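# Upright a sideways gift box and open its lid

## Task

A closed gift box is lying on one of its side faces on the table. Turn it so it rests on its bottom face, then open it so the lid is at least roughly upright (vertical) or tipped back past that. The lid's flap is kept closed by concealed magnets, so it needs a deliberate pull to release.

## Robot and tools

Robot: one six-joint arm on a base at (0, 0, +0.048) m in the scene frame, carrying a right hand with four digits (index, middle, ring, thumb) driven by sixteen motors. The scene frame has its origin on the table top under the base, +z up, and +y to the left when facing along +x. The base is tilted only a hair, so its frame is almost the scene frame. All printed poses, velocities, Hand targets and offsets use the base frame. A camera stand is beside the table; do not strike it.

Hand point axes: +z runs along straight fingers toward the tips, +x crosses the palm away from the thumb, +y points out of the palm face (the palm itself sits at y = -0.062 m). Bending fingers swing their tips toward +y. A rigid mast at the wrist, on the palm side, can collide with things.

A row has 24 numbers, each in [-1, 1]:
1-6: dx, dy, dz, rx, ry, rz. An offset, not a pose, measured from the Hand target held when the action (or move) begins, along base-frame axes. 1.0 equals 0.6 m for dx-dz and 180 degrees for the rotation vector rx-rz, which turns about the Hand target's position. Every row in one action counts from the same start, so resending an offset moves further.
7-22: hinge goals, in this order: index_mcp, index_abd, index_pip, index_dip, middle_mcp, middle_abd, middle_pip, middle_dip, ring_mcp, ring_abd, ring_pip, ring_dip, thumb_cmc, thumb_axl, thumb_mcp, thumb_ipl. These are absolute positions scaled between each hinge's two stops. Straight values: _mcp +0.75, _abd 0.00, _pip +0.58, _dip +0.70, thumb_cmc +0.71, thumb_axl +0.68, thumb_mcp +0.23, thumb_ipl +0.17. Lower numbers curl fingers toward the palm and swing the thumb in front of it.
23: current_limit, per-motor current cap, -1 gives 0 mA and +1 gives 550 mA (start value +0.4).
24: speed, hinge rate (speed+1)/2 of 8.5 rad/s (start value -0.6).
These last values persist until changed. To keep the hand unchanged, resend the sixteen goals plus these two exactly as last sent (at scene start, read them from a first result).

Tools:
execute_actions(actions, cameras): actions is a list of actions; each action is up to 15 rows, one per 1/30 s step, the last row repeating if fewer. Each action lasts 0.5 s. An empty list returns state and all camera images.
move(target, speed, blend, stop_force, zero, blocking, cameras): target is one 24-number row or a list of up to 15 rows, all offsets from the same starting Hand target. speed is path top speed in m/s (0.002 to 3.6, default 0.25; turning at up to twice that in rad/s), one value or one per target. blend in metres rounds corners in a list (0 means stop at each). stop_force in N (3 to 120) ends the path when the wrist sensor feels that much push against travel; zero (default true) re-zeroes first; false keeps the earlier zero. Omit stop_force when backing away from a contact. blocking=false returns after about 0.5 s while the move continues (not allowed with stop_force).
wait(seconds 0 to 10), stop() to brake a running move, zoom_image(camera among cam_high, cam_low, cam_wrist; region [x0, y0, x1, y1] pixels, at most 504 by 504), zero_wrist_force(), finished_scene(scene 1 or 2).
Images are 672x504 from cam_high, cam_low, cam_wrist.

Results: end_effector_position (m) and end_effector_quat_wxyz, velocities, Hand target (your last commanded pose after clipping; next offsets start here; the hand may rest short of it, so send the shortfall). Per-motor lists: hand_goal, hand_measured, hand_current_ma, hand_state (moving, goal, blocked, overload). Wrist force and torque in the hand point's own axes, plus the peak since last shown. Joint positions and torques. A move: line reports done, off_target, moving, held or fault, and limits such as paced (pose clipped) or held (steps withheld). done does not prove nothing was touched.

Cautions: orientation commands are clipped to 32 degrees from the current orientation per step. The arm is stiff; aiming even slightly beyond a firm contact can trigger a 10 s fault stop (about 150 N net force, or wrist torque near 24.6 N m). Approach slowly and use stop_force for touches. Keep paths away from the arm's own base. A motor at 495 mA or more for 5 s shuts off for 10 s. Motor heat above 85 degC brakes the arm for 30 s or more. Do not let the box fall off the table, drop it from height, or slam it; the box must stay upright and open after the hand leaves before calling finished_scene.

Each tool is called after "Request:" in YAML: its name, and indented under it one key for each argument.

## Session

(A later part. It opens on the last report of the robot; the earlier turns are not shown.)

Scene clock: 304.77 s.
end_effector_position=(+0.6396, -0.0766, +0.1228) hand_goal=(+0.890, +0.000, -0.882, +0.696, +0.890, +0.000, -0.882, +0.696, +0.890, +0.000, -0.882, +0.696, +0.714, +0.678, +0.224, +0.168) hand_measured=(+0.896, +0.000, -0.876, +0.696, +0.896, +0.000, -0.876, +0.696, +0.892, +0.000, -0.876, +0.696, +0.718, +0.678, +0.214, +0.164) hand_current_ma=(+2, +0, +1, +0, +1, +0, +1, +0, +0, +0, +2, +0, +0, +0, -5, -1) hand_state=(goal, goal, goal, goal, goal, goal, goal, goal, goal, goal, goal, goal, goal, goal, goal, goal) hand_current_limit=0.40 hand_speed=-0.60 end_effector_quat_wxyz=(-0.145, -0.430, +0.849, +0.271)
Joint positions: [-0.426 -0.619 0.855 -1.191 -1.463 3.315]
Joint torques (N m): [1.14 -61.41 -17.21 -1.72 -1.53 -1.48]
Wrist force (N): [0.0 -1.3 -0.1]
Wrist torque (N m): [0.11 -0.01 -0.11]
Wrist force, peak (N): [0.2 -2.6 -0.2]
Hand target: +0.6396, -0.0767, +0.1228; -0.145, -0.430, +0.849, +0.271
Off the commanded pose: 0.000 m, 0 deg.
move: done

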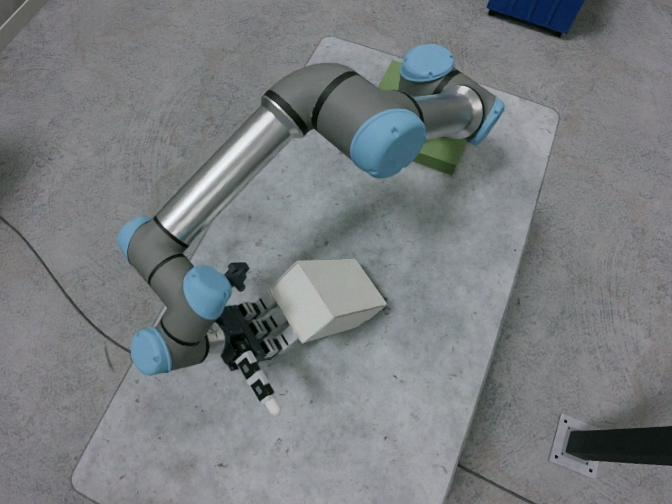

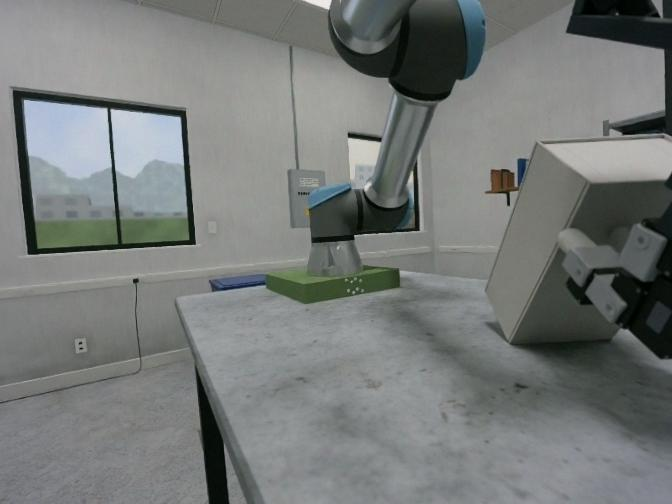

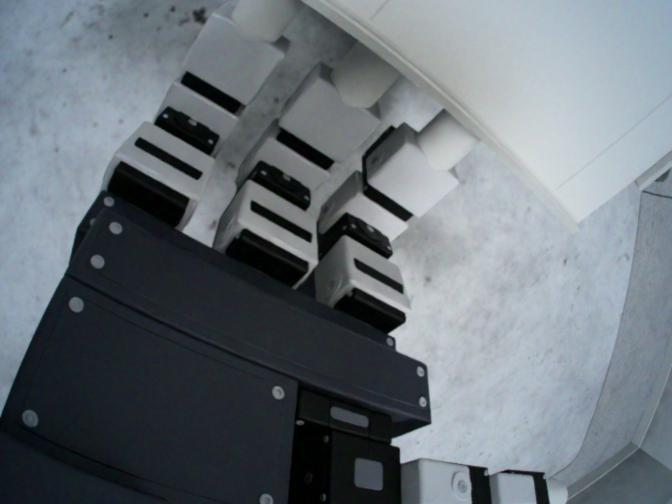

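Request:
move:
  target:
    - [0.0163, -0.0121, -0.0268, -0.02975, -0.0402, 0, 0.89, 0.0, -0.883, 0.696, 0.89, 0.0, -0.883, 0.696, 0.89, 0.0, -0.883, 0.696, 0.714, 0.678, 0.2247, 0.1676, 0.4, -0.6]
    - [0.0332, -0.0246, -0.067, -0.0595, -0.0804, 0, 0.89, 0.0, -0.883, 0.696, 0.89, 0.0, -0.883, 0.696, 0.89, 0.0, -0.883, 0.696, 0.714, 0.678, 0.2247, 0.1676, 0.4, -0.6]
    - [0.044, -0.0325, -0.1133, -0.08925, -0.1206, 0, 0.89, 0.0, -0.883, 0.696, 0.89, 0.0, -0.883, 0.696, 0.89, 0.0, -0.883, 0.696, 0.714, 0.678, 0.2247, 0.1676, 0.4, -0.6]
  speed: 0.06
  blend: [0.008, 0.008, 0]
  cameras: ["cam_high", "cam_low", "cam_wrist"]

Scene clock: 311.63 s.
end_effector_position=(+0.6660, -0.0961, +0.0549) hand_goal=(+0.890, +0.000, -0.882, +0.696, +0.890, +0.000, -0.882, +0.696, +0.890, +0.000, -0.882, +0.696, +0.714, +0.678, +0.224, +0.168) hand_measured=(+0.896, +0.000, -0.874, +0.698, +0.900, +0.000, -0.878, +0.696, +0.896, +0.000, -0.874, +0.698, +0.718, +0.678, +0.214, +0.164) hand_current_ma=(+2, +0, +2, +0, +4, +0, +1, +0, +1, +0, +2, +0, +0, +0, -5, -1) hand_state=(goal, goal, goal, goal, goal, goal, goal, goal, goal, goal, goal, goal, goal, goal, goal, goal) hand_current_limit=0.40 hand_speed=-0.60 end_effector_quat_wxyz=(-0.041, -0.448, +0.891, +0.065)
Joint positions: [-0.412 -0.758 1.207 -1.868 -1.552 3.366]
Joint torques (N m): [7.18 -47.55 -31.87 -1.31 1.43 -1.06]
Wrist force (N): [-0.2 -0.6 1.7]
Wrist torque (N m): [-0.02 -0.02 -0.10]
Wrist force, peak (N): [0.1 -1.0 1.9]
Hand target: +0.6660, -0.0962, +0.0548; -0.041, -0.448, +0.891, +0.065
Off the commanded pose: 0.000 m, 0 deg.
move: done

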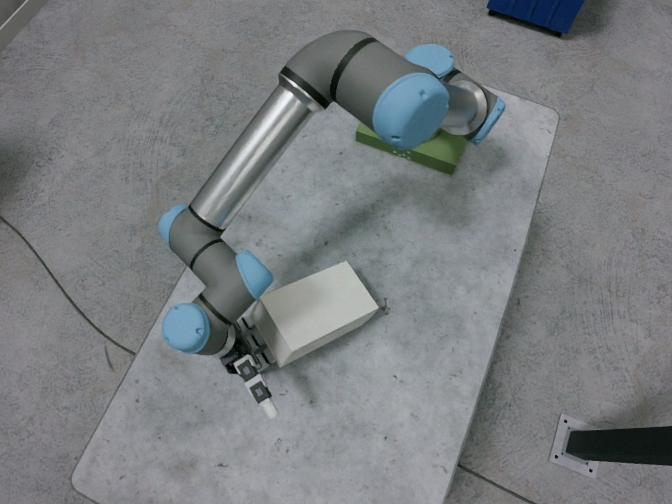

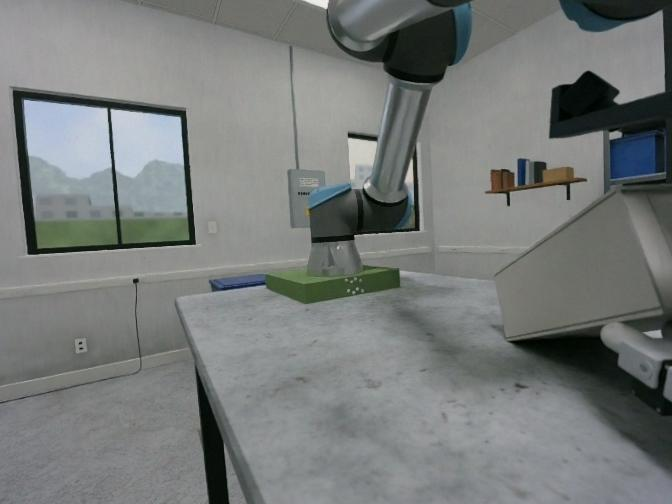

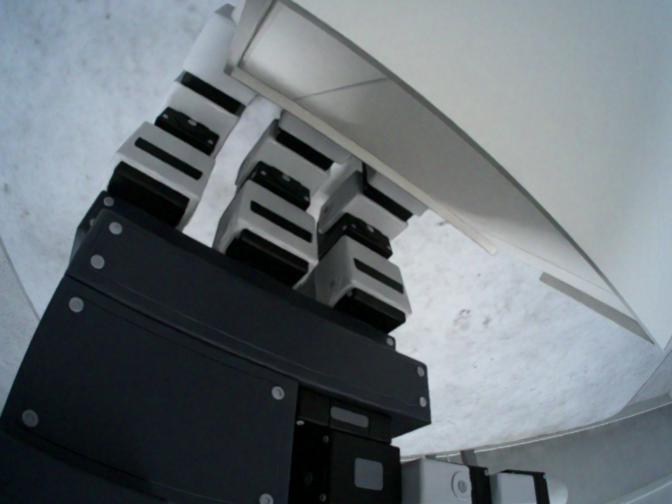

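Request:
move:
  target: [0.0043, -0.0033, -0.0512, -0.02975, -0.0402, 0, 0.89, 0.0, -0.883, 0.696, 0.89, 0.0, -0.883, 0.696, 0.89, 0.0, -0.883, 0.696, 0.714, 0.678, 0.2247, 0.1676, 0.4, -0.6]
  speed: 0.05
  cameras: ["cam_low"]

Request:
move:
  target: [0.0, 0.0, 0.065, 0, 0, 0, 0.89, 0.0, -0.299, 0.696, 0.89, 0.0, -0.299, 0.696, 0.89, 0.0, -0.299, 0.696, 0.714, 0.678, 0.2247, 0.1676, 0.4, -0.95]
  speed: 0.012
  cameras: ["cam_high", "cam_low", "cam_wrist"]

Scene clock: 326.20 s.
end_effector_position=(+0.6686, -0.0981, +0.0242) hand_goal=(+0.890, +0.000, -0.882, +0.696, +0.890, +0.000, -0.882, +0.696, +0.890, +0.000, -0.882, +0.696, +0.714, +0.678, +0.224, +0.168) hand_measured=(+0.896, +0.000, -0.874, +0.698, +0.900, +0.000, -0.876, +0.696, +0.896, +0.000, -0.874, +0.698, +0.716, +0.678, +0.214, +0.164) hand_current_ma=(+2, +0, +2, +0, +4, +0, +1, +0, +1, +0, +3, +0, +0, +0, -5, -1) hand_state=(goal, goal, goal, goal, goal, goal, goal, goal, goal, goal, goal, goal, goal, goal, goal, goal) hand_current_limit=0.40 hand_speed=-0.60 end_effector_quat_wxyz=(-0.006, -0.449, +0.893, -0.005)
Joint positions: [-0.402 -0.789 1.352 -2.135 -1.587 3.378]
Joint torques (N m): [6.07 -53.41 -32 -1.38 1.44 -0.26]
Wrist force (N): [0.3 0.1 2.1]
Wrist torque (N m): [-0.05 -0.06 -0.01]
Wrist force, peak (N): [0.4 -0.2 2.3]
Hand target: +0.6686, -0.0981, +0.0241; -0.006, -0.449, +0.893, -0.005
Off the commanded pose: 0.000 m, 0 deg.
move: done
Images, in order (width x height): cam_low 672x504.

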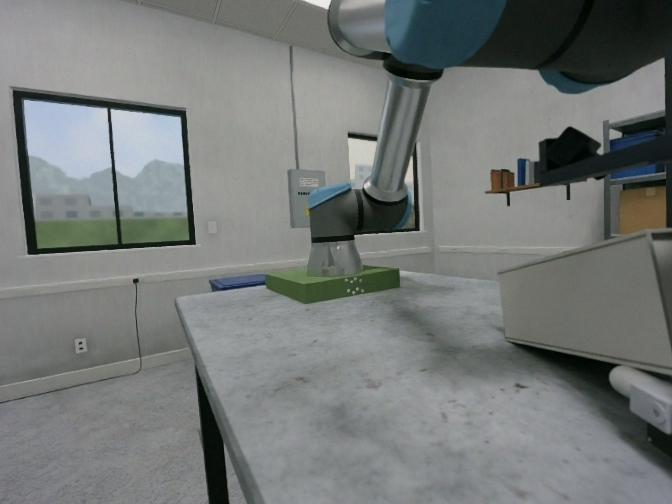

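Scene clock: 329.73 s.
end_effector_position=(+0.6686, -0.0981, +0.0633) hand_goal=(+0.890, +0.000, -0.298, +0.696, +0.890, +0.000, -0.298, +0.696, +0.890, +0.000, -0.298, +0.696, +0.714, +0.678, +0.224, +0.168) hand_measured=(+0.896, +0.000, -0.294, +0.698, +0.898, +0.000, -0.296, +0.696, +0.896, +0.000, -0.296, +0.698, +0.716, +0.678, +0.214, +0.164) hand_current_ma=(+2, +0, +1, +0, +2, +0, +0, +0, +1, +0, +0, +0, +0, +0, -5, -1) hand_state=(goal, goal, goal, goal, goal, goal, goal, goal, goal, goal, goal, goal, goal, goal, goal, goal) hand_current_limit=0.40 hand_speed=-0.95 end_effector_quat_wxyz=(-0.006, -0.449, +0.893, -0.005)
Joint positions: [-0.402 -0.836 1.325 -2.061 -1.587 3.378]
Joint torques (N m): [-12.84 -49.4 -25.78 -3.61 1.49 -1.28]
Wrist force (N): [0.0 0.3 1.8]
Wrist torque (N m): [-0.08 -0.04 0.02]
Wrist force, peak (N): [-0.4 0.9 2.2]
Hand target: +0.6686, -0.0981, +0.0631; -0.006, -0.449, +0.893, -0.005
Off the commanded pose: 0.000 m, 0 deg.
move: done

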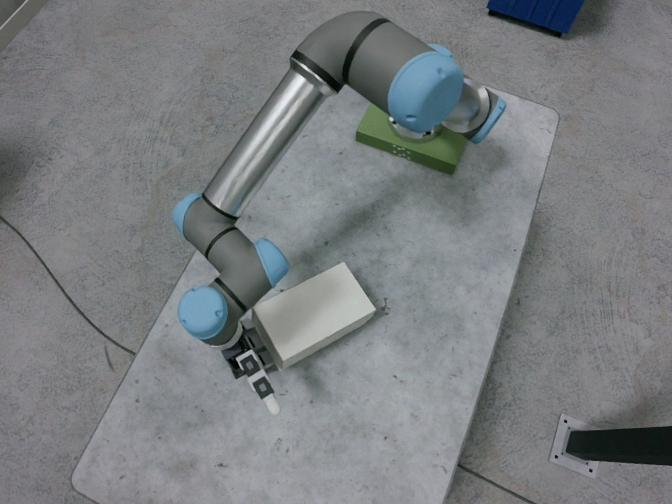

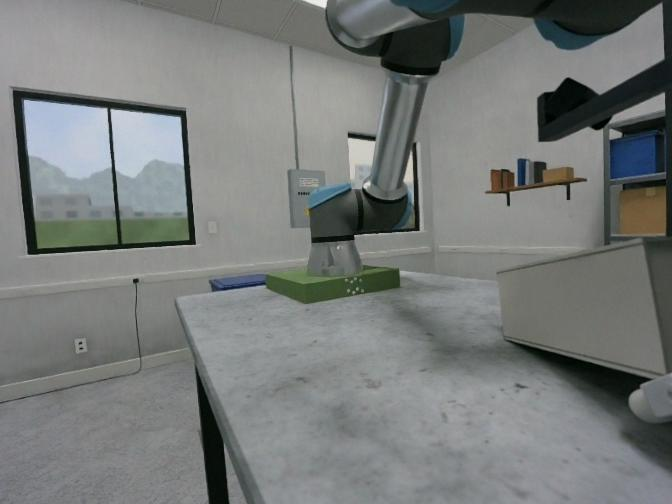

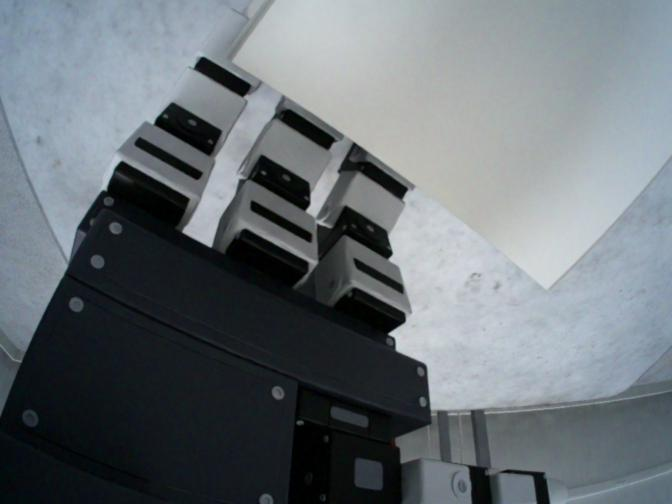

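Request:
move:
  target: [0.0335, -0.0248, -0.0208, 0, 0, 0, 0.89, 0.0, -0.299, 0.696, 0.89, 0.0, -0.299, 0.696, 0.89, 0.0, -0.299, 0.696, 0.714, 0.678, 0.2247, 0.1676, 0.4, -0.95]
  speed: 0.02
  cameras: ["cam_high", "cam_low", "cam_wrist"]

Scene clock: 332.77 s.
end_effector_position=(+0.6888, -0.1131, +0.0506) hand_goal=(+0.890, +0.000, -0.298, +0.696, +0.890, +0.000, -0.298, +0.696, +0.890, +0.000, -0.298, +0.696, +0.714, +0.678, +0.224, +0.168) hand_measured=(+0.892, +0.000, -0.294, +0.698, +0.892, +0.000, -0.292, +0.696, +0.894, +0.000, -0.294, +0.698, +0.716, +0.678, +0.214, +0.164) hand_current_ma=(+0, +0, +1, +0, +0, +0, +1, +0, +1, +0, +1, +0, +0, +0, -5, -1) hand_state=(goal, goal, goal, goal, goal, goal, goal, goal, goal, goal, goal, goal, goal, goal, goal, goal) hand_current_limit=0.40 hand_speed=-0.95 end_effector_quat_wxyz=(-0.006, -0.449, +0.893, -0.005)
Joint positions: [-0.41 -0.771 1.241 -2.042 -1.587 3.371]
Joint torques (N m): [-8.75 -67.8 -15.39 -2.17 1.65 -0.74]
Wrist force (N): [-0.1 0.3 2.1]
Wrist torque (N m): [-0.11 -0.05 0.05]
Wrist force, peak (N): [0.1 1.2 2.2]
Hand target: +0.6887, -0.1130, +0.0506; -0.006, -0.449, +0.893, -0.005
Off the commanded pose: 0.000 m, 0 deg.
move: done

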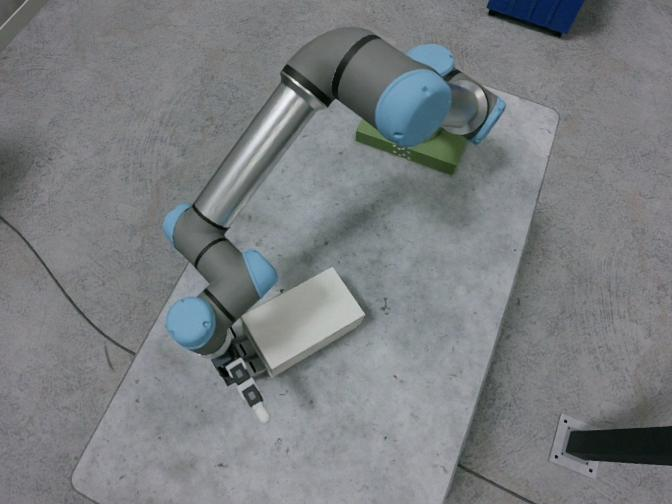

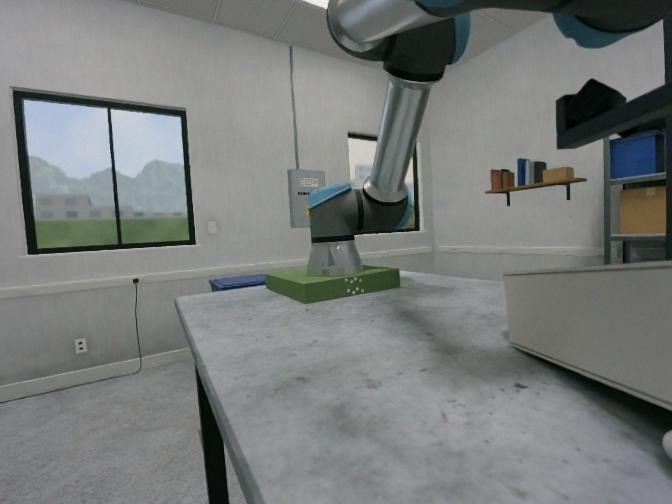

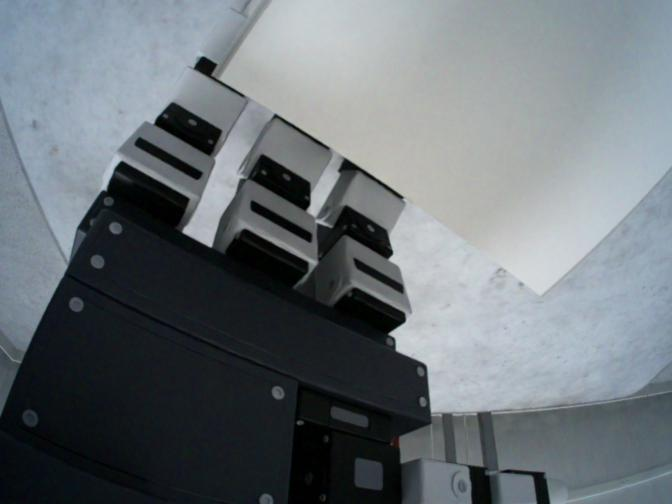

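Request:
move:
  target: [0.0, 0.0, 0.0467, 0, 0, 0, 0.89, 0.0, -0.0073, 0.696, 0.89, 0.0, -0.0073, 0.696, 0.89, 0.0, -0.0073, 0.696, 0.714, 0.678, 0.2247, 0.1676, 0.4, -0.95]
  speed: 0.017
  cameras: ["cam_high", "cam_low", "cam_wrist"]

Scene clock: 342.70 s.
end_effector_position=(+0.6887, -0.1130, +0.0789) hand_goal=(+0.890, +0.000, -0.008, +0.696, +0.890, +0.000, -0.008, +0.696, +0.890, +0.000, -0.008, +0.696, +0.714, +0.678, +0.224, +0.168) hand_measured=(+0.892, +0.000, -0.008, +0.698, +0.892, +0.000, -0.004, +0.696, +0.894, +0.000, -0.004, +0.698, +0.716, +0.678, +0.214, +0.164) hand_current_ma=(+0, +0, +0, +0, +0, +0, +1, +0, +0, +0, +1, +0, +0, +0, -5, -1) hand_state=(goal, goal, goal, goal, goal, goal, goal, goal, goal, goal, goal, goal, goal, goal, goal, goal) hand_current_limit=0.40 hand_speed=-0.95 end_effector_quat_wxyz=(-0.006, -0.449, +0.893, -0.005)
Joint positions: [-0.41 -0.801 1.218 -1.988 -1.587 3.371]
Joint torques (N m): [11.85 -50.34 -23.1 -3.65 0.37 0.9]
Wrist force (N): [0.0 -0.1 1.8]
Wrist torque (N m): [-0.10 -0.04 0.04]
Wrist force, peak (N): [-0.2 1.1 2.3]
Hand target: +0.6887, -0.1130, +0.0787; -0.006, -0.449, +0.893, -0.005
Off the commanded pose: 0.000 m, 0 deg.
move: done

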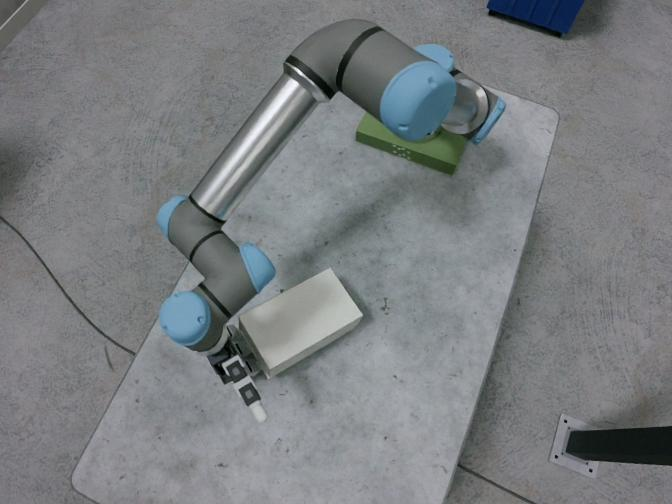

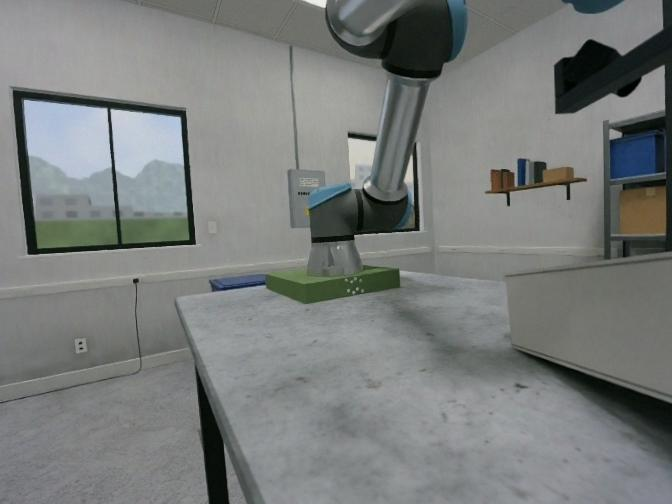

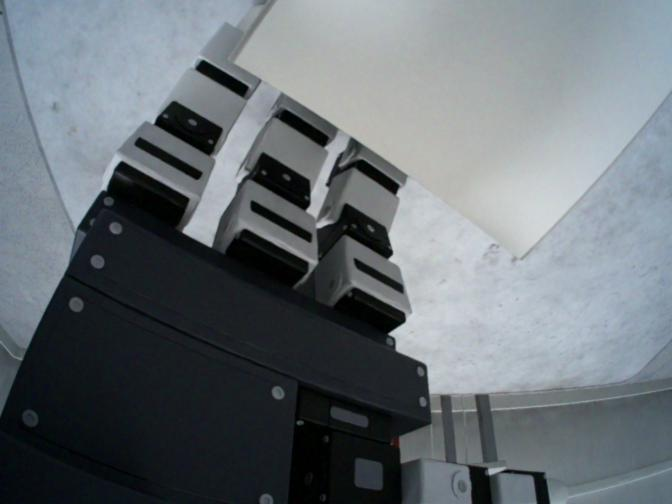

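Request:
move:
  target: [0.0335, -0.0248, -0.018, 0, 0, 0, 0.89, 0.0, -0.0073, 0.696, 0.89, 0.0, -0.0073, 0.696, 0.89, 0.0, -0.0073, 0.696, 0.714, 0.678, 0.2247, 0.1676, 0.4, -0.95]
  speed: 0.02
  cameras: ["cam_high", "cam_low", "cam_wrist"]

Scene clock: 345.83 s.
end_effector_position=(+0.7088, -0.1279, +0.0678) hand_goal=(+0.890, +0.000, -0.008, +0.696, +0.890, +0.000, -0.008, +0.696, +0.890, +0.000, -0.008, +0.696, +0.714, +0.678, +0.224, +0.168) hand_measured=(+0.892, +0.000, -0.006, +0.698, +0.892, +0.000, -0.004, +0.696, +0.892, +0.000, -0.004, +0.698, +0.716, +0.678, +0.214, +0.164) hand_current_ma=(+0, +0, +0, +0, +0, +0, +1, +0, +0, +0, +1, +0, +0, +0, -5, -1) hand_state=(goal, goal, goal, goal, goal, goal, goal, goal, goal, goal, goal, goal, goal, goal, goal, goal) hand_current_limit=0.40 hand_speed=-0.95 end_effector_quat_wxyz=(-0.006, -0.449, +0.893, -0.005)
Joint positions: [-0.418 -0.735 1.126 -1.962 -1.587 3.363]
Joint torques (N m): [-10.15 -67.21 -17.52 -3.06 0.33 -0.56]
Wrist force (N): [0.0 0.4 0.3]
Wrist torque (N m): [-0.03 0.01 0.08]
Wrist force, peak (N): [0.0 -0.2 2.1]
Hand target: +0.7088, -0.1279, +0.0679; -0.006, -0.449, +0.893, -0.005
Off the commanded pose: 0.000 m, 0 deg.
move: done

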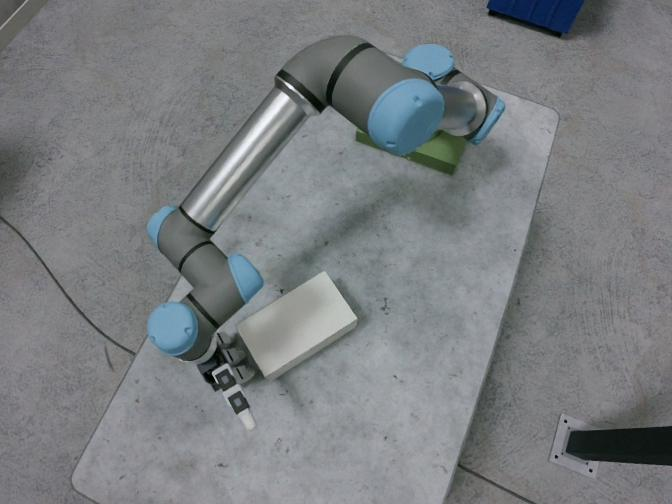

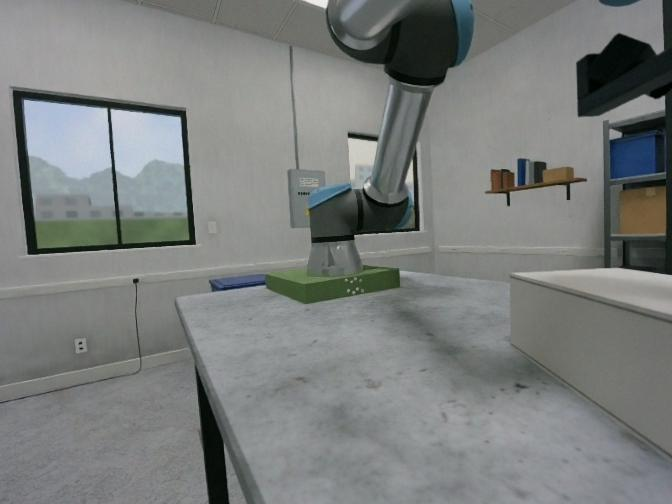

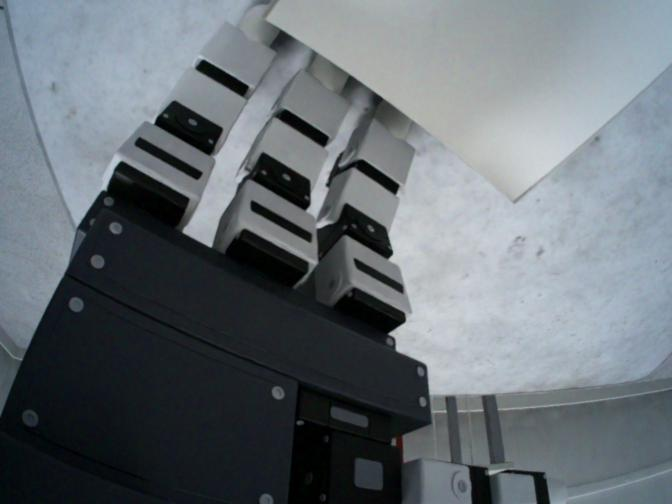

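Request:
zoom_image:
  camera: "cam_high"
  region: [220, 255, 380, 395]

Request:
move:
  target:
    - [0.067, -0.05, 0.0, 0, 0, 0, 0.89, 0.0, -0.0073, 0.696, 0.89, 0.0, -0.0073, 0.696, 0.89, 0.0, -0.0073, 0.696, 0.714, 0.678, 0.2247, 0.1676, 0.4, -0.95]
    - [0.067, -0.05, 0.25, 0, 0, 0, 0.89, 0.0, -0.0073, 0.696, 0.89, 0.0, -0.0073, 0.696, 0.89, 0.0, -0.0073, 0.696, 0.714, 0.678, 0.2247, 0.1676, 0.4, -0.95]
  speed: [0.1, 0.25]
  blend: [0.02, 0]
  cameras: ["cam_high", "cam_low", "cam_wrist"]

Scaled by 3.150.

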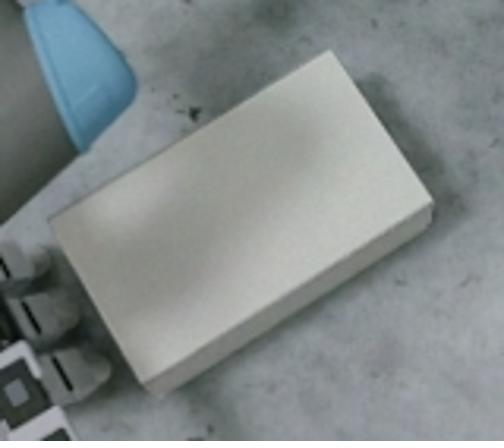

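Scene clock: 349.63 s.
end_effector_position=(+0.7490, -0.1579, +0.2177) hand_goal=(+0.890, +0.000, -0.008, +0.696, +0.890, +0.000, -0.008, +0.696, +0.890, +0.000, -0.008, +0.696, +0.714, +0.678, +0.224, +0.168) hand_measured=(+0.890, +0.000, -0.006, +0.698, +0.890, +0.000, -0.004, +0.696, +0.890, +0.000, -0.004, +0.698, +0.716, +0.678, +0.214, +0.164) hand_current_ma=(+0, +0, +0, +0, +0, +0, +1, +0, +0, +0, +1, +0, +0, +0, -5, -1) hand_state=(goal, goal, goal, goal, goal, goal, goal, goal, goal, goal, goal, goal, goal, goal, goal, goal) hand_current_limit=0.40 hand_speed=-0.95 end_effector_quat_wxyz=(-0.006, -0.449, +0.893, -0.005)
Joint positions: [-0.431 -0.669 0.613 -1.516 -1.587 3.35]
Joint torques (N m): [14.42 -71.23 -35.01 -0.82 -2.3 -1.06]
Wrist force (N): [-0.2 0.5 0.6]
Wrist torque (N m): [-0.03 0.02 0.06]
Wrist force, peak (N): [0.0 -0.1 2.5]
Hand target: +0.7490, -0.1579, +0.2179; -0.006, -0.449, +0.893, -0.005
Off the commanded pose: 0.000 m, 0 deg.
move: done

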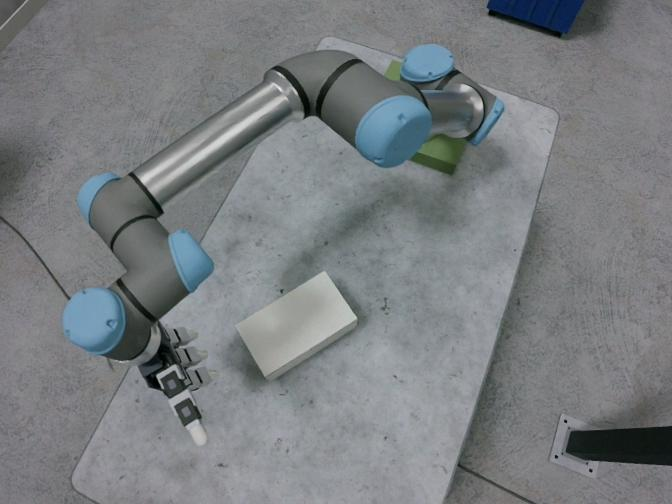

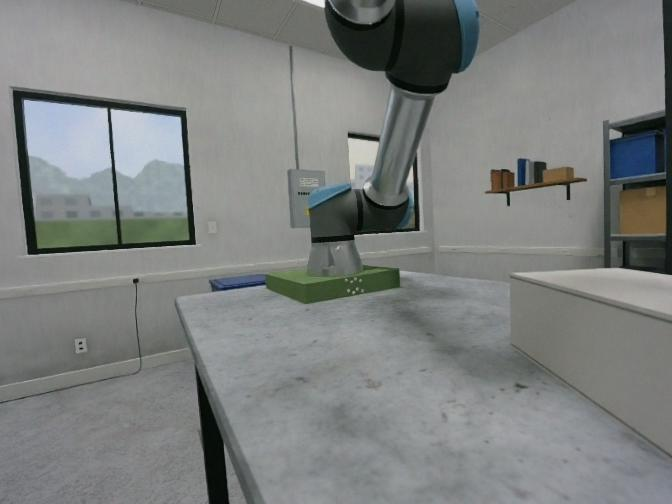

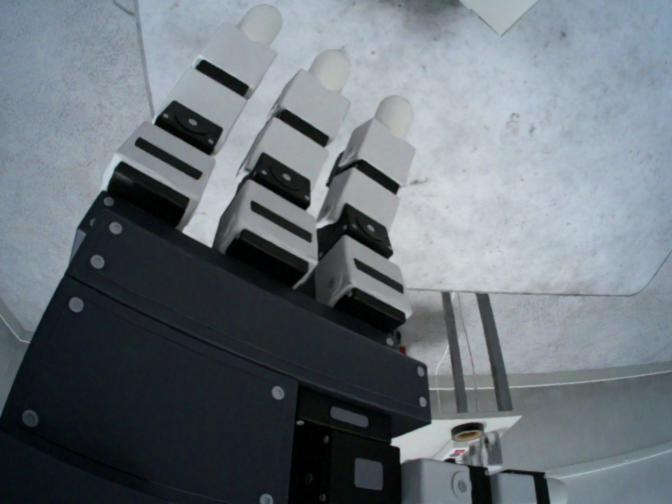

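Request:
move:
  target:
    - [0.035, 0.3465, 0, 0, 0, 0.25, 0.89, 0.0, -0.883, 0.696, 0.89, 0.0, -0.883, 0.696, 0.89, 0.0, -0.883, 0.696, 0.714, 0.678, 0.2247, 0.1676, 0.4, -0.6]
    - [-0.04, 0.3837, -0.1132, 0, 0, 0.5055, 0.89, 0.0, -0.883, 0.696, 0.89, 0.0, -0.883, 0.696, 0.89, 0.0, -0.883, 0.696, 0.714, 0.678, 0.2247, 0.1676, 0.4, -0.6]
  speed: [0.3, 0.2]
  blend: [0.03, 0]
  cameras: ["cam_high", "cam_low", "cam_wrist"]

Scene clock: 381.80 s.
end_effector_position=(+0.7250, +0.0725, +0.1501) hand_goal=(+0.890, +0.000, -0.882, +0.696, +0.890, +0.000, -0.882, +0.696, +0.890, +0.000, -0.882, +0.696, +0.714, +0.678, +0.224, +0.168) hand_measured=(+0.890, +0.000, -0.874, +0.698, +0.890, +0.000, -0.874, +0.696, +0.890, +0.000, -0.876, +0.698, +0.716, +0.678, +0.214, +0.164) hand_current_ma=(+0, +0, +3, +0, +0, +0, +2, +0, +0, +0, +2, +0, +0, +0, -5, -1) hand_state=(goal, goal, goal, goal, goal, goal, goal, goal, goal, goal, goal, goal, goal, goal, goal, goal) hand_current_limit=0.40 hand_speed=-0.60 end_effector_quat_wxyz=(+0.000, +0.952, -0.306, +0.008)
Joint positions: [-0.005 -0.77 0.974 -1.79 -1.576 2.188]
Joint torques (N m): [-15.61 -45.43 -26.05 -1 1.13 -1.14]
Wrist force (N): [0.2 0.0 0.6]
Wrist torque (N m): [-0.09 -0.03 -0.02]
Wrist force, peak (N): [1.6 -0.2 0.8]
Hand target: +0.7250, +0.0723, +0.1499; +0.000, +0.952, -0.306, +0.008
Off the commanded pose: 0.000 m, 0 deg.
move: done

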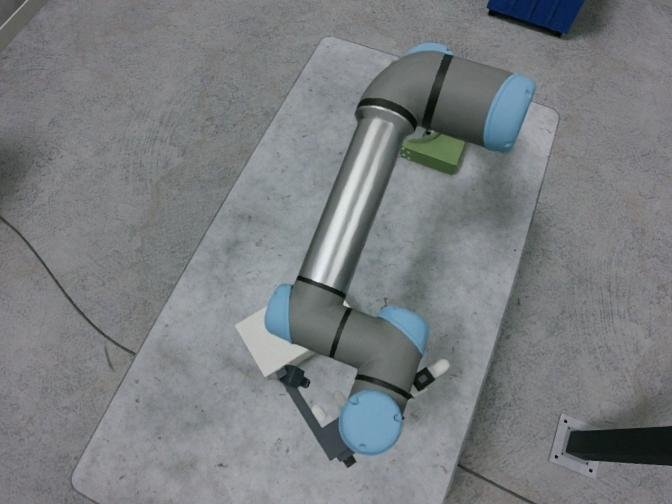

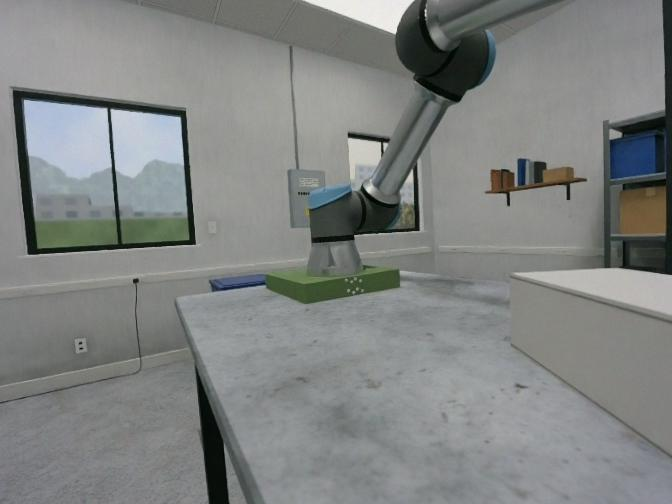

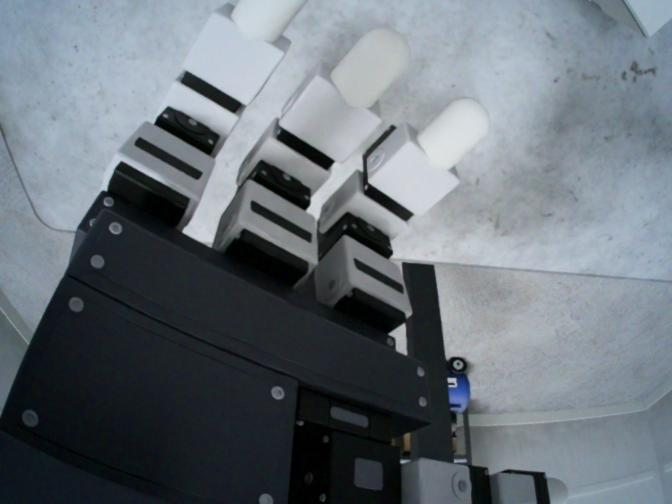

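Request:
move:
  target:
    - [0, 0, -0.24, 0, 0, 0, 0.89, 0.0, -0.883, 0.696, 0.89, 0.0, -0.883, 0.696, 0.89, 0.0, -0.883, 0.696, 0.714, 0.678, 0.2247, 0.1676, 0.4, -0.6]
    - [-0.0678, -0.095, -0.24, 0, 0, 0, 0.89, 0.0, -0.883, 0.696, 0.89, 0.0, -0.883, 0.696, 0.89, 0.0, -0.883, 0.696, 0.714, 0.678, 0.2247, 0.1676, 0.4, -0.6]
  speed: [0.15, 0.03]
  stop_force: 3
  cameras: ["cam_high", "cam_low", "cam_wrist"]

Scene clock: 388.03 s.
end_effector_position=(+0.7247, +0.0723, +0.0086) hand_goal=(+0.890, +0.000, -0.882, +0.696, +0.890, +0.000, -0.882, +0.696, +0.890, +0.000, -0.882, +0.696, +0.714, +0.678, +0.224, +0.168) hand_measured=(+0.892, +0.004, -0.882, +0.698, +0.890, +0.002, -0.882, +0.696, +0.888, +0.004, -0.882, +0.698, +0.716, +0.678, +0.214, +0.164) hand_current_ma=(+0, +0, +0, +0, +0, +0, +0, +0, +0, +0, +0, +0, +0, +0, -5, -1) hand_state=(goal, goal, goal, goal, goal, goal, goal, goal, goal, goal, goal, goal, goal, goal, goal, goal) hand_current_limit=0.40 hand_speed=-0.60 end_effector_quat_wxyz=(+0.000, +0.952, -0.306, +0.008)
Joint positions: [-0.005 -0.642 1.118 -2.061 -1.576 2.188]
Joint torques (N m): [12.39 -48.26 -32.36 -3.89 -1.2 1.13]
Wrist force (N): [0.2 0.4 0.5]
Wrist torque (N m): [-0.04 -0.02 0.03]
Wrist force, peak (N): [-2.1 -12.0 -35.0]
Hand target: +0.7247, +0.0723, +0.0086; +0.000, +0.952, -0.306, +0.008 (not the last commanded pose)
Off the commanded pose: 0.070 m, 0 deg.
move: contact; path passed 0 of 2 targets

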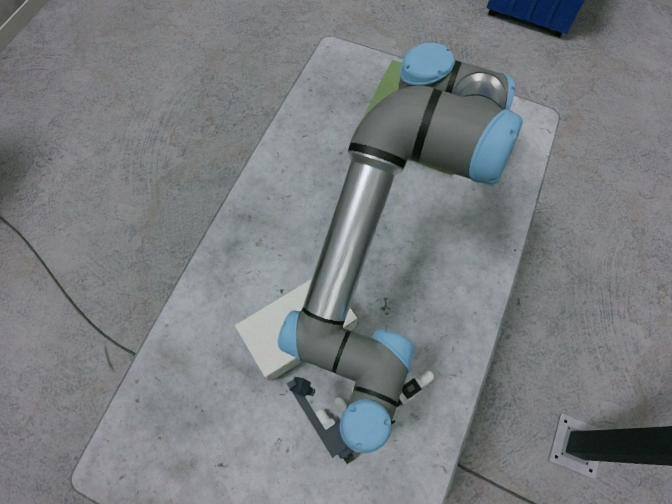

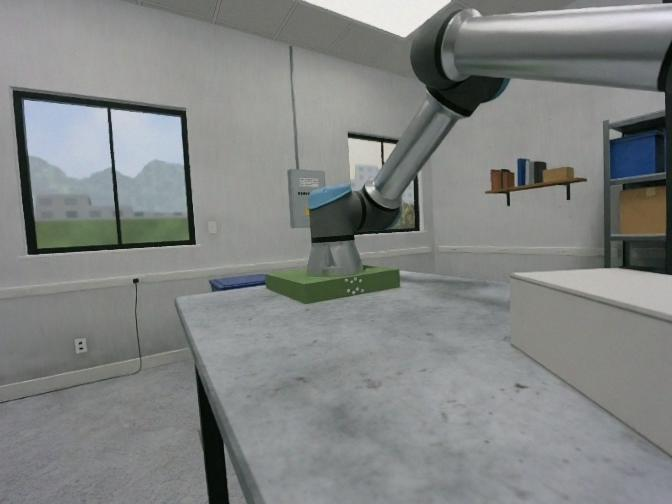

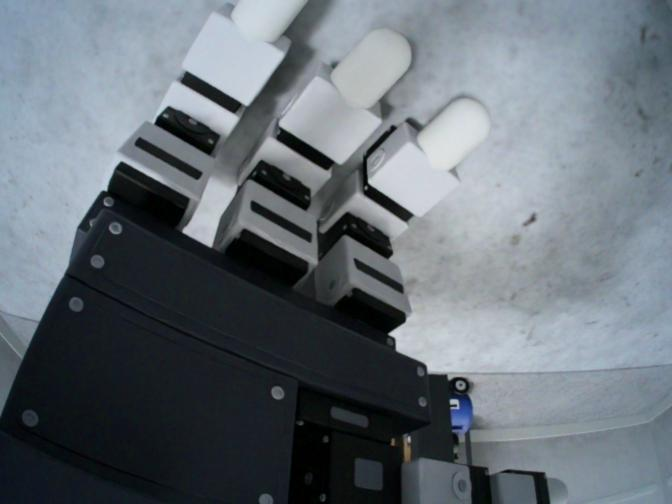

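Request:
move:
  target: [0, 0, 0.0367, 0, 0, 0, 0.89, 0.0, -0.591, 0.696, 0.89, 0.0, -0.591, 0.696, 0.89, 0.0, -0.591, 0.696, 0.714, 0.678, 0.2247, 0.1676, 0.4, -0.8]
  speed: 0.05
  cameras: []

Request:
move:
  target: [-0.0775, -0.1085, 0, 0, 0, 0, 0.89, 0.0, -0.591, 0.696, 0.89, 0.0, -0.591, 0.696, 0.89, 0.0, -0.591, 0.696, 0.714, 0.678, 0.2247, 0.1676, 0.4, -0.8]
  speed: 0.025
  stop_force: 3
  cameras: ["cam_high", "cam_low", "cam_wrist"]

Scene clock: 391.80 s.
end_effector_position=(+0.7248, +0.0723, +0.0310) hand_goal=(+0.890, +0.000, -0.590, +0.696, +0.890, +0.000, -0.590, +0.696, +0.890, +0.000, -0.590, +0.696, +0.714, +0.678, +0.224, +0.168) hand_measured=(+0.888, +0.004, -0.590, +0.698, +0.890, +0.002, -0.590, +0.696, +0.888, +0.002, -0.590, +0.698, +0.716, +0.678, +0.214, +0.164) hand_current_ma=(+0, +0, +0, +0, +0, +0, +0, +0, +0, +0, +0, +0, +0, +0, -5, -1) hand_state=(goal, goal, goal, goal, goal, goal, goal, goal, goal, goal, goal, goal, goal, goal, goal, goal) hand_current_limit=0.40 hand_speed=-0.80 end_effector_quat_wxyz=(+0.000, +0.952, -0.306, +0.008) end_effector_velocity=(+0.001, +0.000, -0.003) end_effector_angular_velocity=(+0.000, -0.003, -0.001)
Joint positions: [-0.005 -0.668 1.105 -2.023 -1.576 2.188]
Joint velocities: [0 0.004 0 -0.007 0 0]
Joint torques (N m): [13.41 -48.26 -16.98 -4.06 -1.33 0.96]
Wrist force (N): [0.0 0.3 0.7]
Wrist torque (N m): [-0.07 0.00 0.01]
Wrist force, peak (N): [0.1 0.4 0.6]
Hand target: +0.7247, +0.0723, +0.0307; +0.000, +0.952, -0.306, +0.008
Off the commanded pose: 0.000 m, 0 deg.
move: done
No camera images: "cameras" was empty.

Scene clock: 396.17 s.
end_effector_position=(+0.6782, +0.0072, +0.0307) hand_goal=(+0.890, +0.000, -0.590, +0.696, +0.890, +0.000, -0.590, +0.696, +0.890, +0.000, -0.590, +0.696, +0.714, +0.678, +0.224, +0.168) hand_measured=(+0.888, +0.004, -0.590, +0.698, +0.890, +0.002, -0.590, +0.696, +0.888, +0.002, -0.590, +0.698, +0.716, +0.678, +0.214, +0.164) hand_current_ma=(+0, +0, +0, +0, +0, +0, +0, +0, +0, +0, +0, +0, +0, +0, -5, -1) hand_state=(goal, goal, goal, goal, goal, goal, goal, goal, goal, goal, goal, goal, goal, goal, goal, goal) hand_current_limit=0.40 hand_speed=-0.80 end_effector_quat_wxyz=(+0.000, +0.952, -0.306, +0.008)
Joint positions: [-0.093 -0.789 1.339 -2.135 -1.575 2.099]
Joint torques (N m): [14.87 -42.07 -32.13 -0.41 1.52 1.21]
Wrist force (N): [-0.2 0.3 0.3]
Wrist torque (N m): [-0.02 0.03 0.04]
Wrist force, peak (N): [-0.4 -0.1 1.1]
Hand target: +0.6782, +0.0072, +0.0307; +0.000, +0.952, -0.306, +0.008
Off the commanded pose: 0.000 m, 0 deg.
move: done

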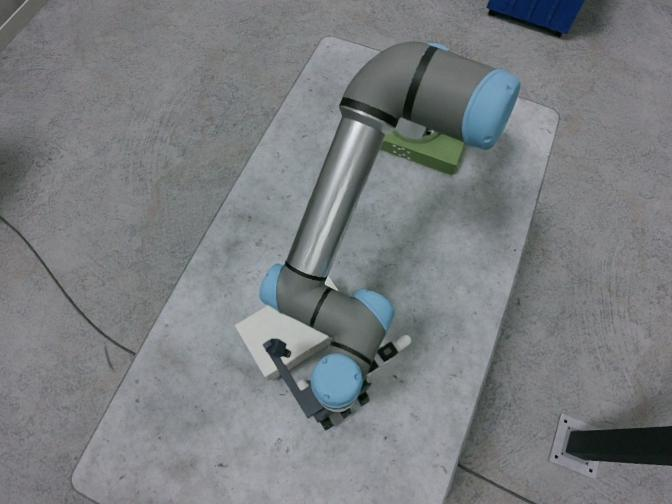

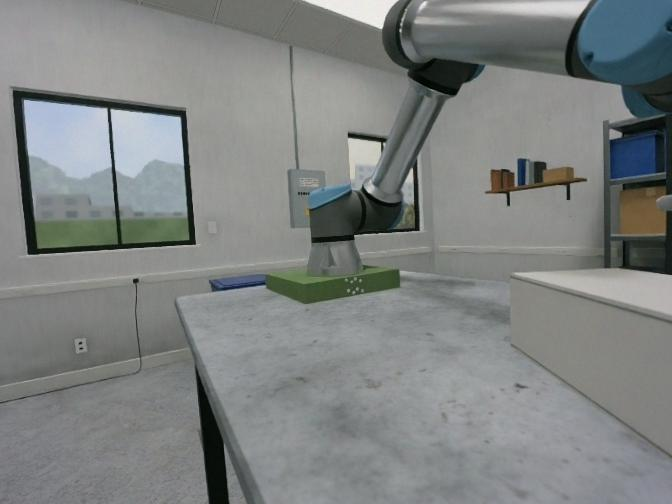

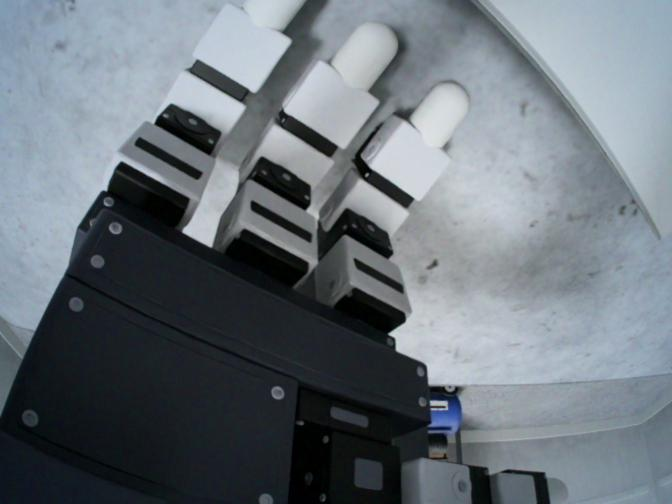

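Request:
move:
  target: [-0.0387, -0.0543, 0, 0, 0, 0, 0.89, 0.0, -0.591, 0.696, 0.89, 0.0, -0.591, 0.696, 0.89, 0.0, -0.591, 0.696, 0.714, 0.678, 0.2247, 0.1676, 0.4, -0.8]
  speed: 0.02
  stop_force: 3
  cameras: ["cam_high", "cam_low", "cam_wrist"]

Scene clock: 404.17 s.
end_effector_position=(+0.6550, -0.0254, +0.0307) hand_goal=(+0.890, +0.000, -0.590, +0.696, +0.890, +0.000, -0.590, +0.696, +0.890, +0.000, -0.590, +0.696, +0.714, +0.678, +0.224, +0.168) hand_measured=(+0.892, +0.004, -0.590, +0.696, +0.890, +0.002, -0.590, +0.696, +0.888, +0.002, -0.590, +0.698, +0.716, +0.678, +0.214, +0.164) hand_current_ma=(+0, +0, +0, +0, +0, +0, +0, +0, +0, +0, +0, +0, +0, +0, -5, -1) hand_state=(goal, goal, goal, goal, goal, goal, goal, goal, goal, goal, goal, goal, goal, goal, goal, goal) hand_current_limit=0.40 hand_speed=-0.80 end_effector_quat_wxyz=(+0.000, +0.952, -0.306, +0.008)
Joint positions: [-0.142 -0.841 1.436 -2.181 -1.574 2.051]
Joint torques (N m): [13.85 -40.3 -31.35 -0.4 1.74 1.3]
Wrist force (N): [0.0 0.1 0.4]
Wrist torque (N m): [-0.05 0.01 0.04]
Wrist force, peak (N): [0.1 -1.9 -0.5]
Hand target: +0.6550, -0.0254, +0.0307; +0.000, +0.952, -0.306, +0.008
Off the commanded pose: 0.000 m, 0 deg.
move: done

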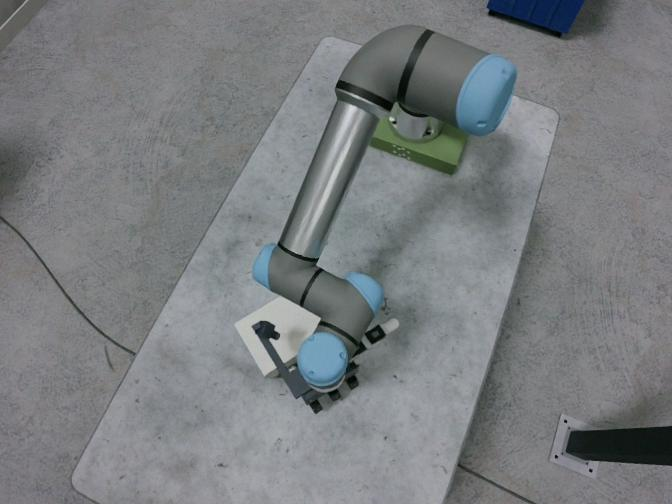

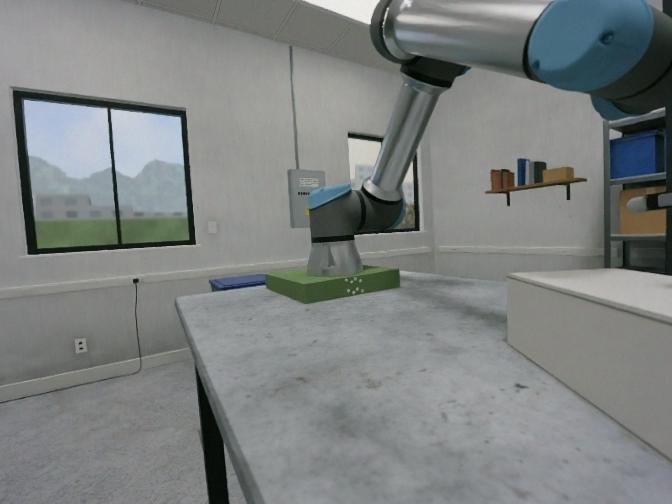

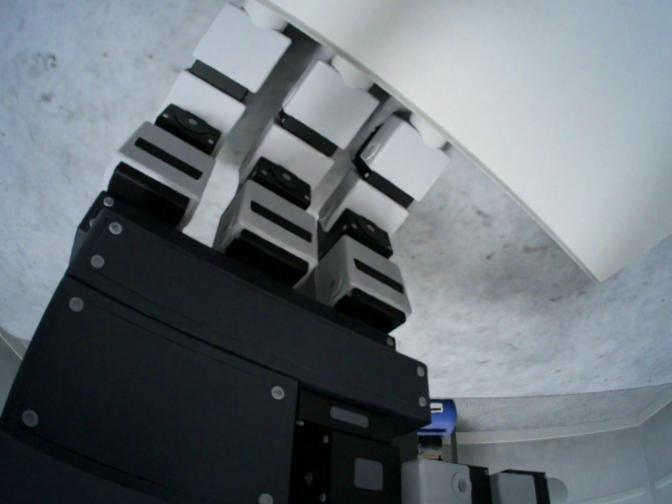

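Request:
move:
  target: [0, 0, 0.05, 0, 0, 0, 0.89, 0.0, -0.591, 0.696, 0.89, 0.0, -0.591, 0.696, 0.89, 0.0, -0.591, 0.696, 0.714, 0.678, 0.2247, 0.1676, 0.4, -0.8]
  speed: 0.015
  stop_force: 5
  cameras: ["cam_high", "cam_low", "cam_wrist"]

Scene clock: 409.07 s.
end_effector_position=(+0.6550, -0.0254, +0.0607) hand_goal=(+0.890, +0.000, -0.590, +0.696, +0.890, +0.000, -0.590, +0.696, +0.890, +0.000, -0.590, +0.696, +0.714, +0.678, +0.224, +0.168) hand_measured=(+0.896, +0.004, -0.582, +0.698, +0.896, +0.002, -0.584, +0.698, +0.894, +0.002, -0.584, +0.698, +0.716, +0.678, +0.214, +0.164) hand_current_ma=(+1, +0, +2, +0, +1, +0, +2, +0, +1, +0, +2, +0, +0, +0, -5, -1) hand_state=(goal, goal, goal, goal, goal, goal, goal, goal, goal, goal, goal, goal, goal, goal, goal, goal) hand_current_limit=0.40 hand_speed=-0.80 end_effector_quat_wxyz=(+0.000, +0.952, -0.306, +0.008)
Joint positions: [-0.142 -0.879 1.416 -2.123 -1.574 2.051]
Joint torques (N m): [11.68 -39.56 -15.21 -3.96 1.04 1.14]
Wrist force (N): [0.0 -1.1 0.9]
Wrist torque (N m): [-0.03 -0.02 0.01]
Wrist force, peak (N): [-0.1 0.2 2.3]
Hand target: +0.6550, -0.0254, +0.0607; +0.000, +0.952, -0.306, +0.008
Off the commanded pose: 0.000 m, 0 deg.
move: done

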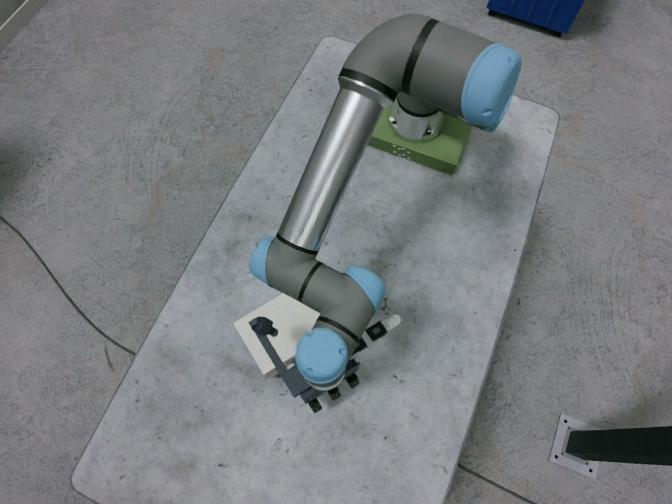

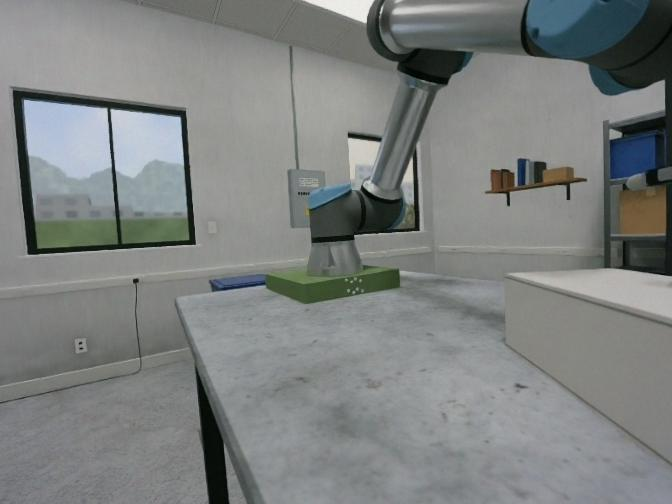

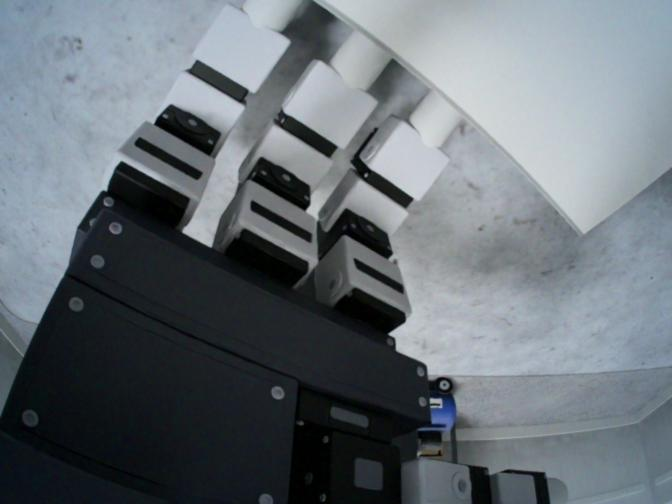

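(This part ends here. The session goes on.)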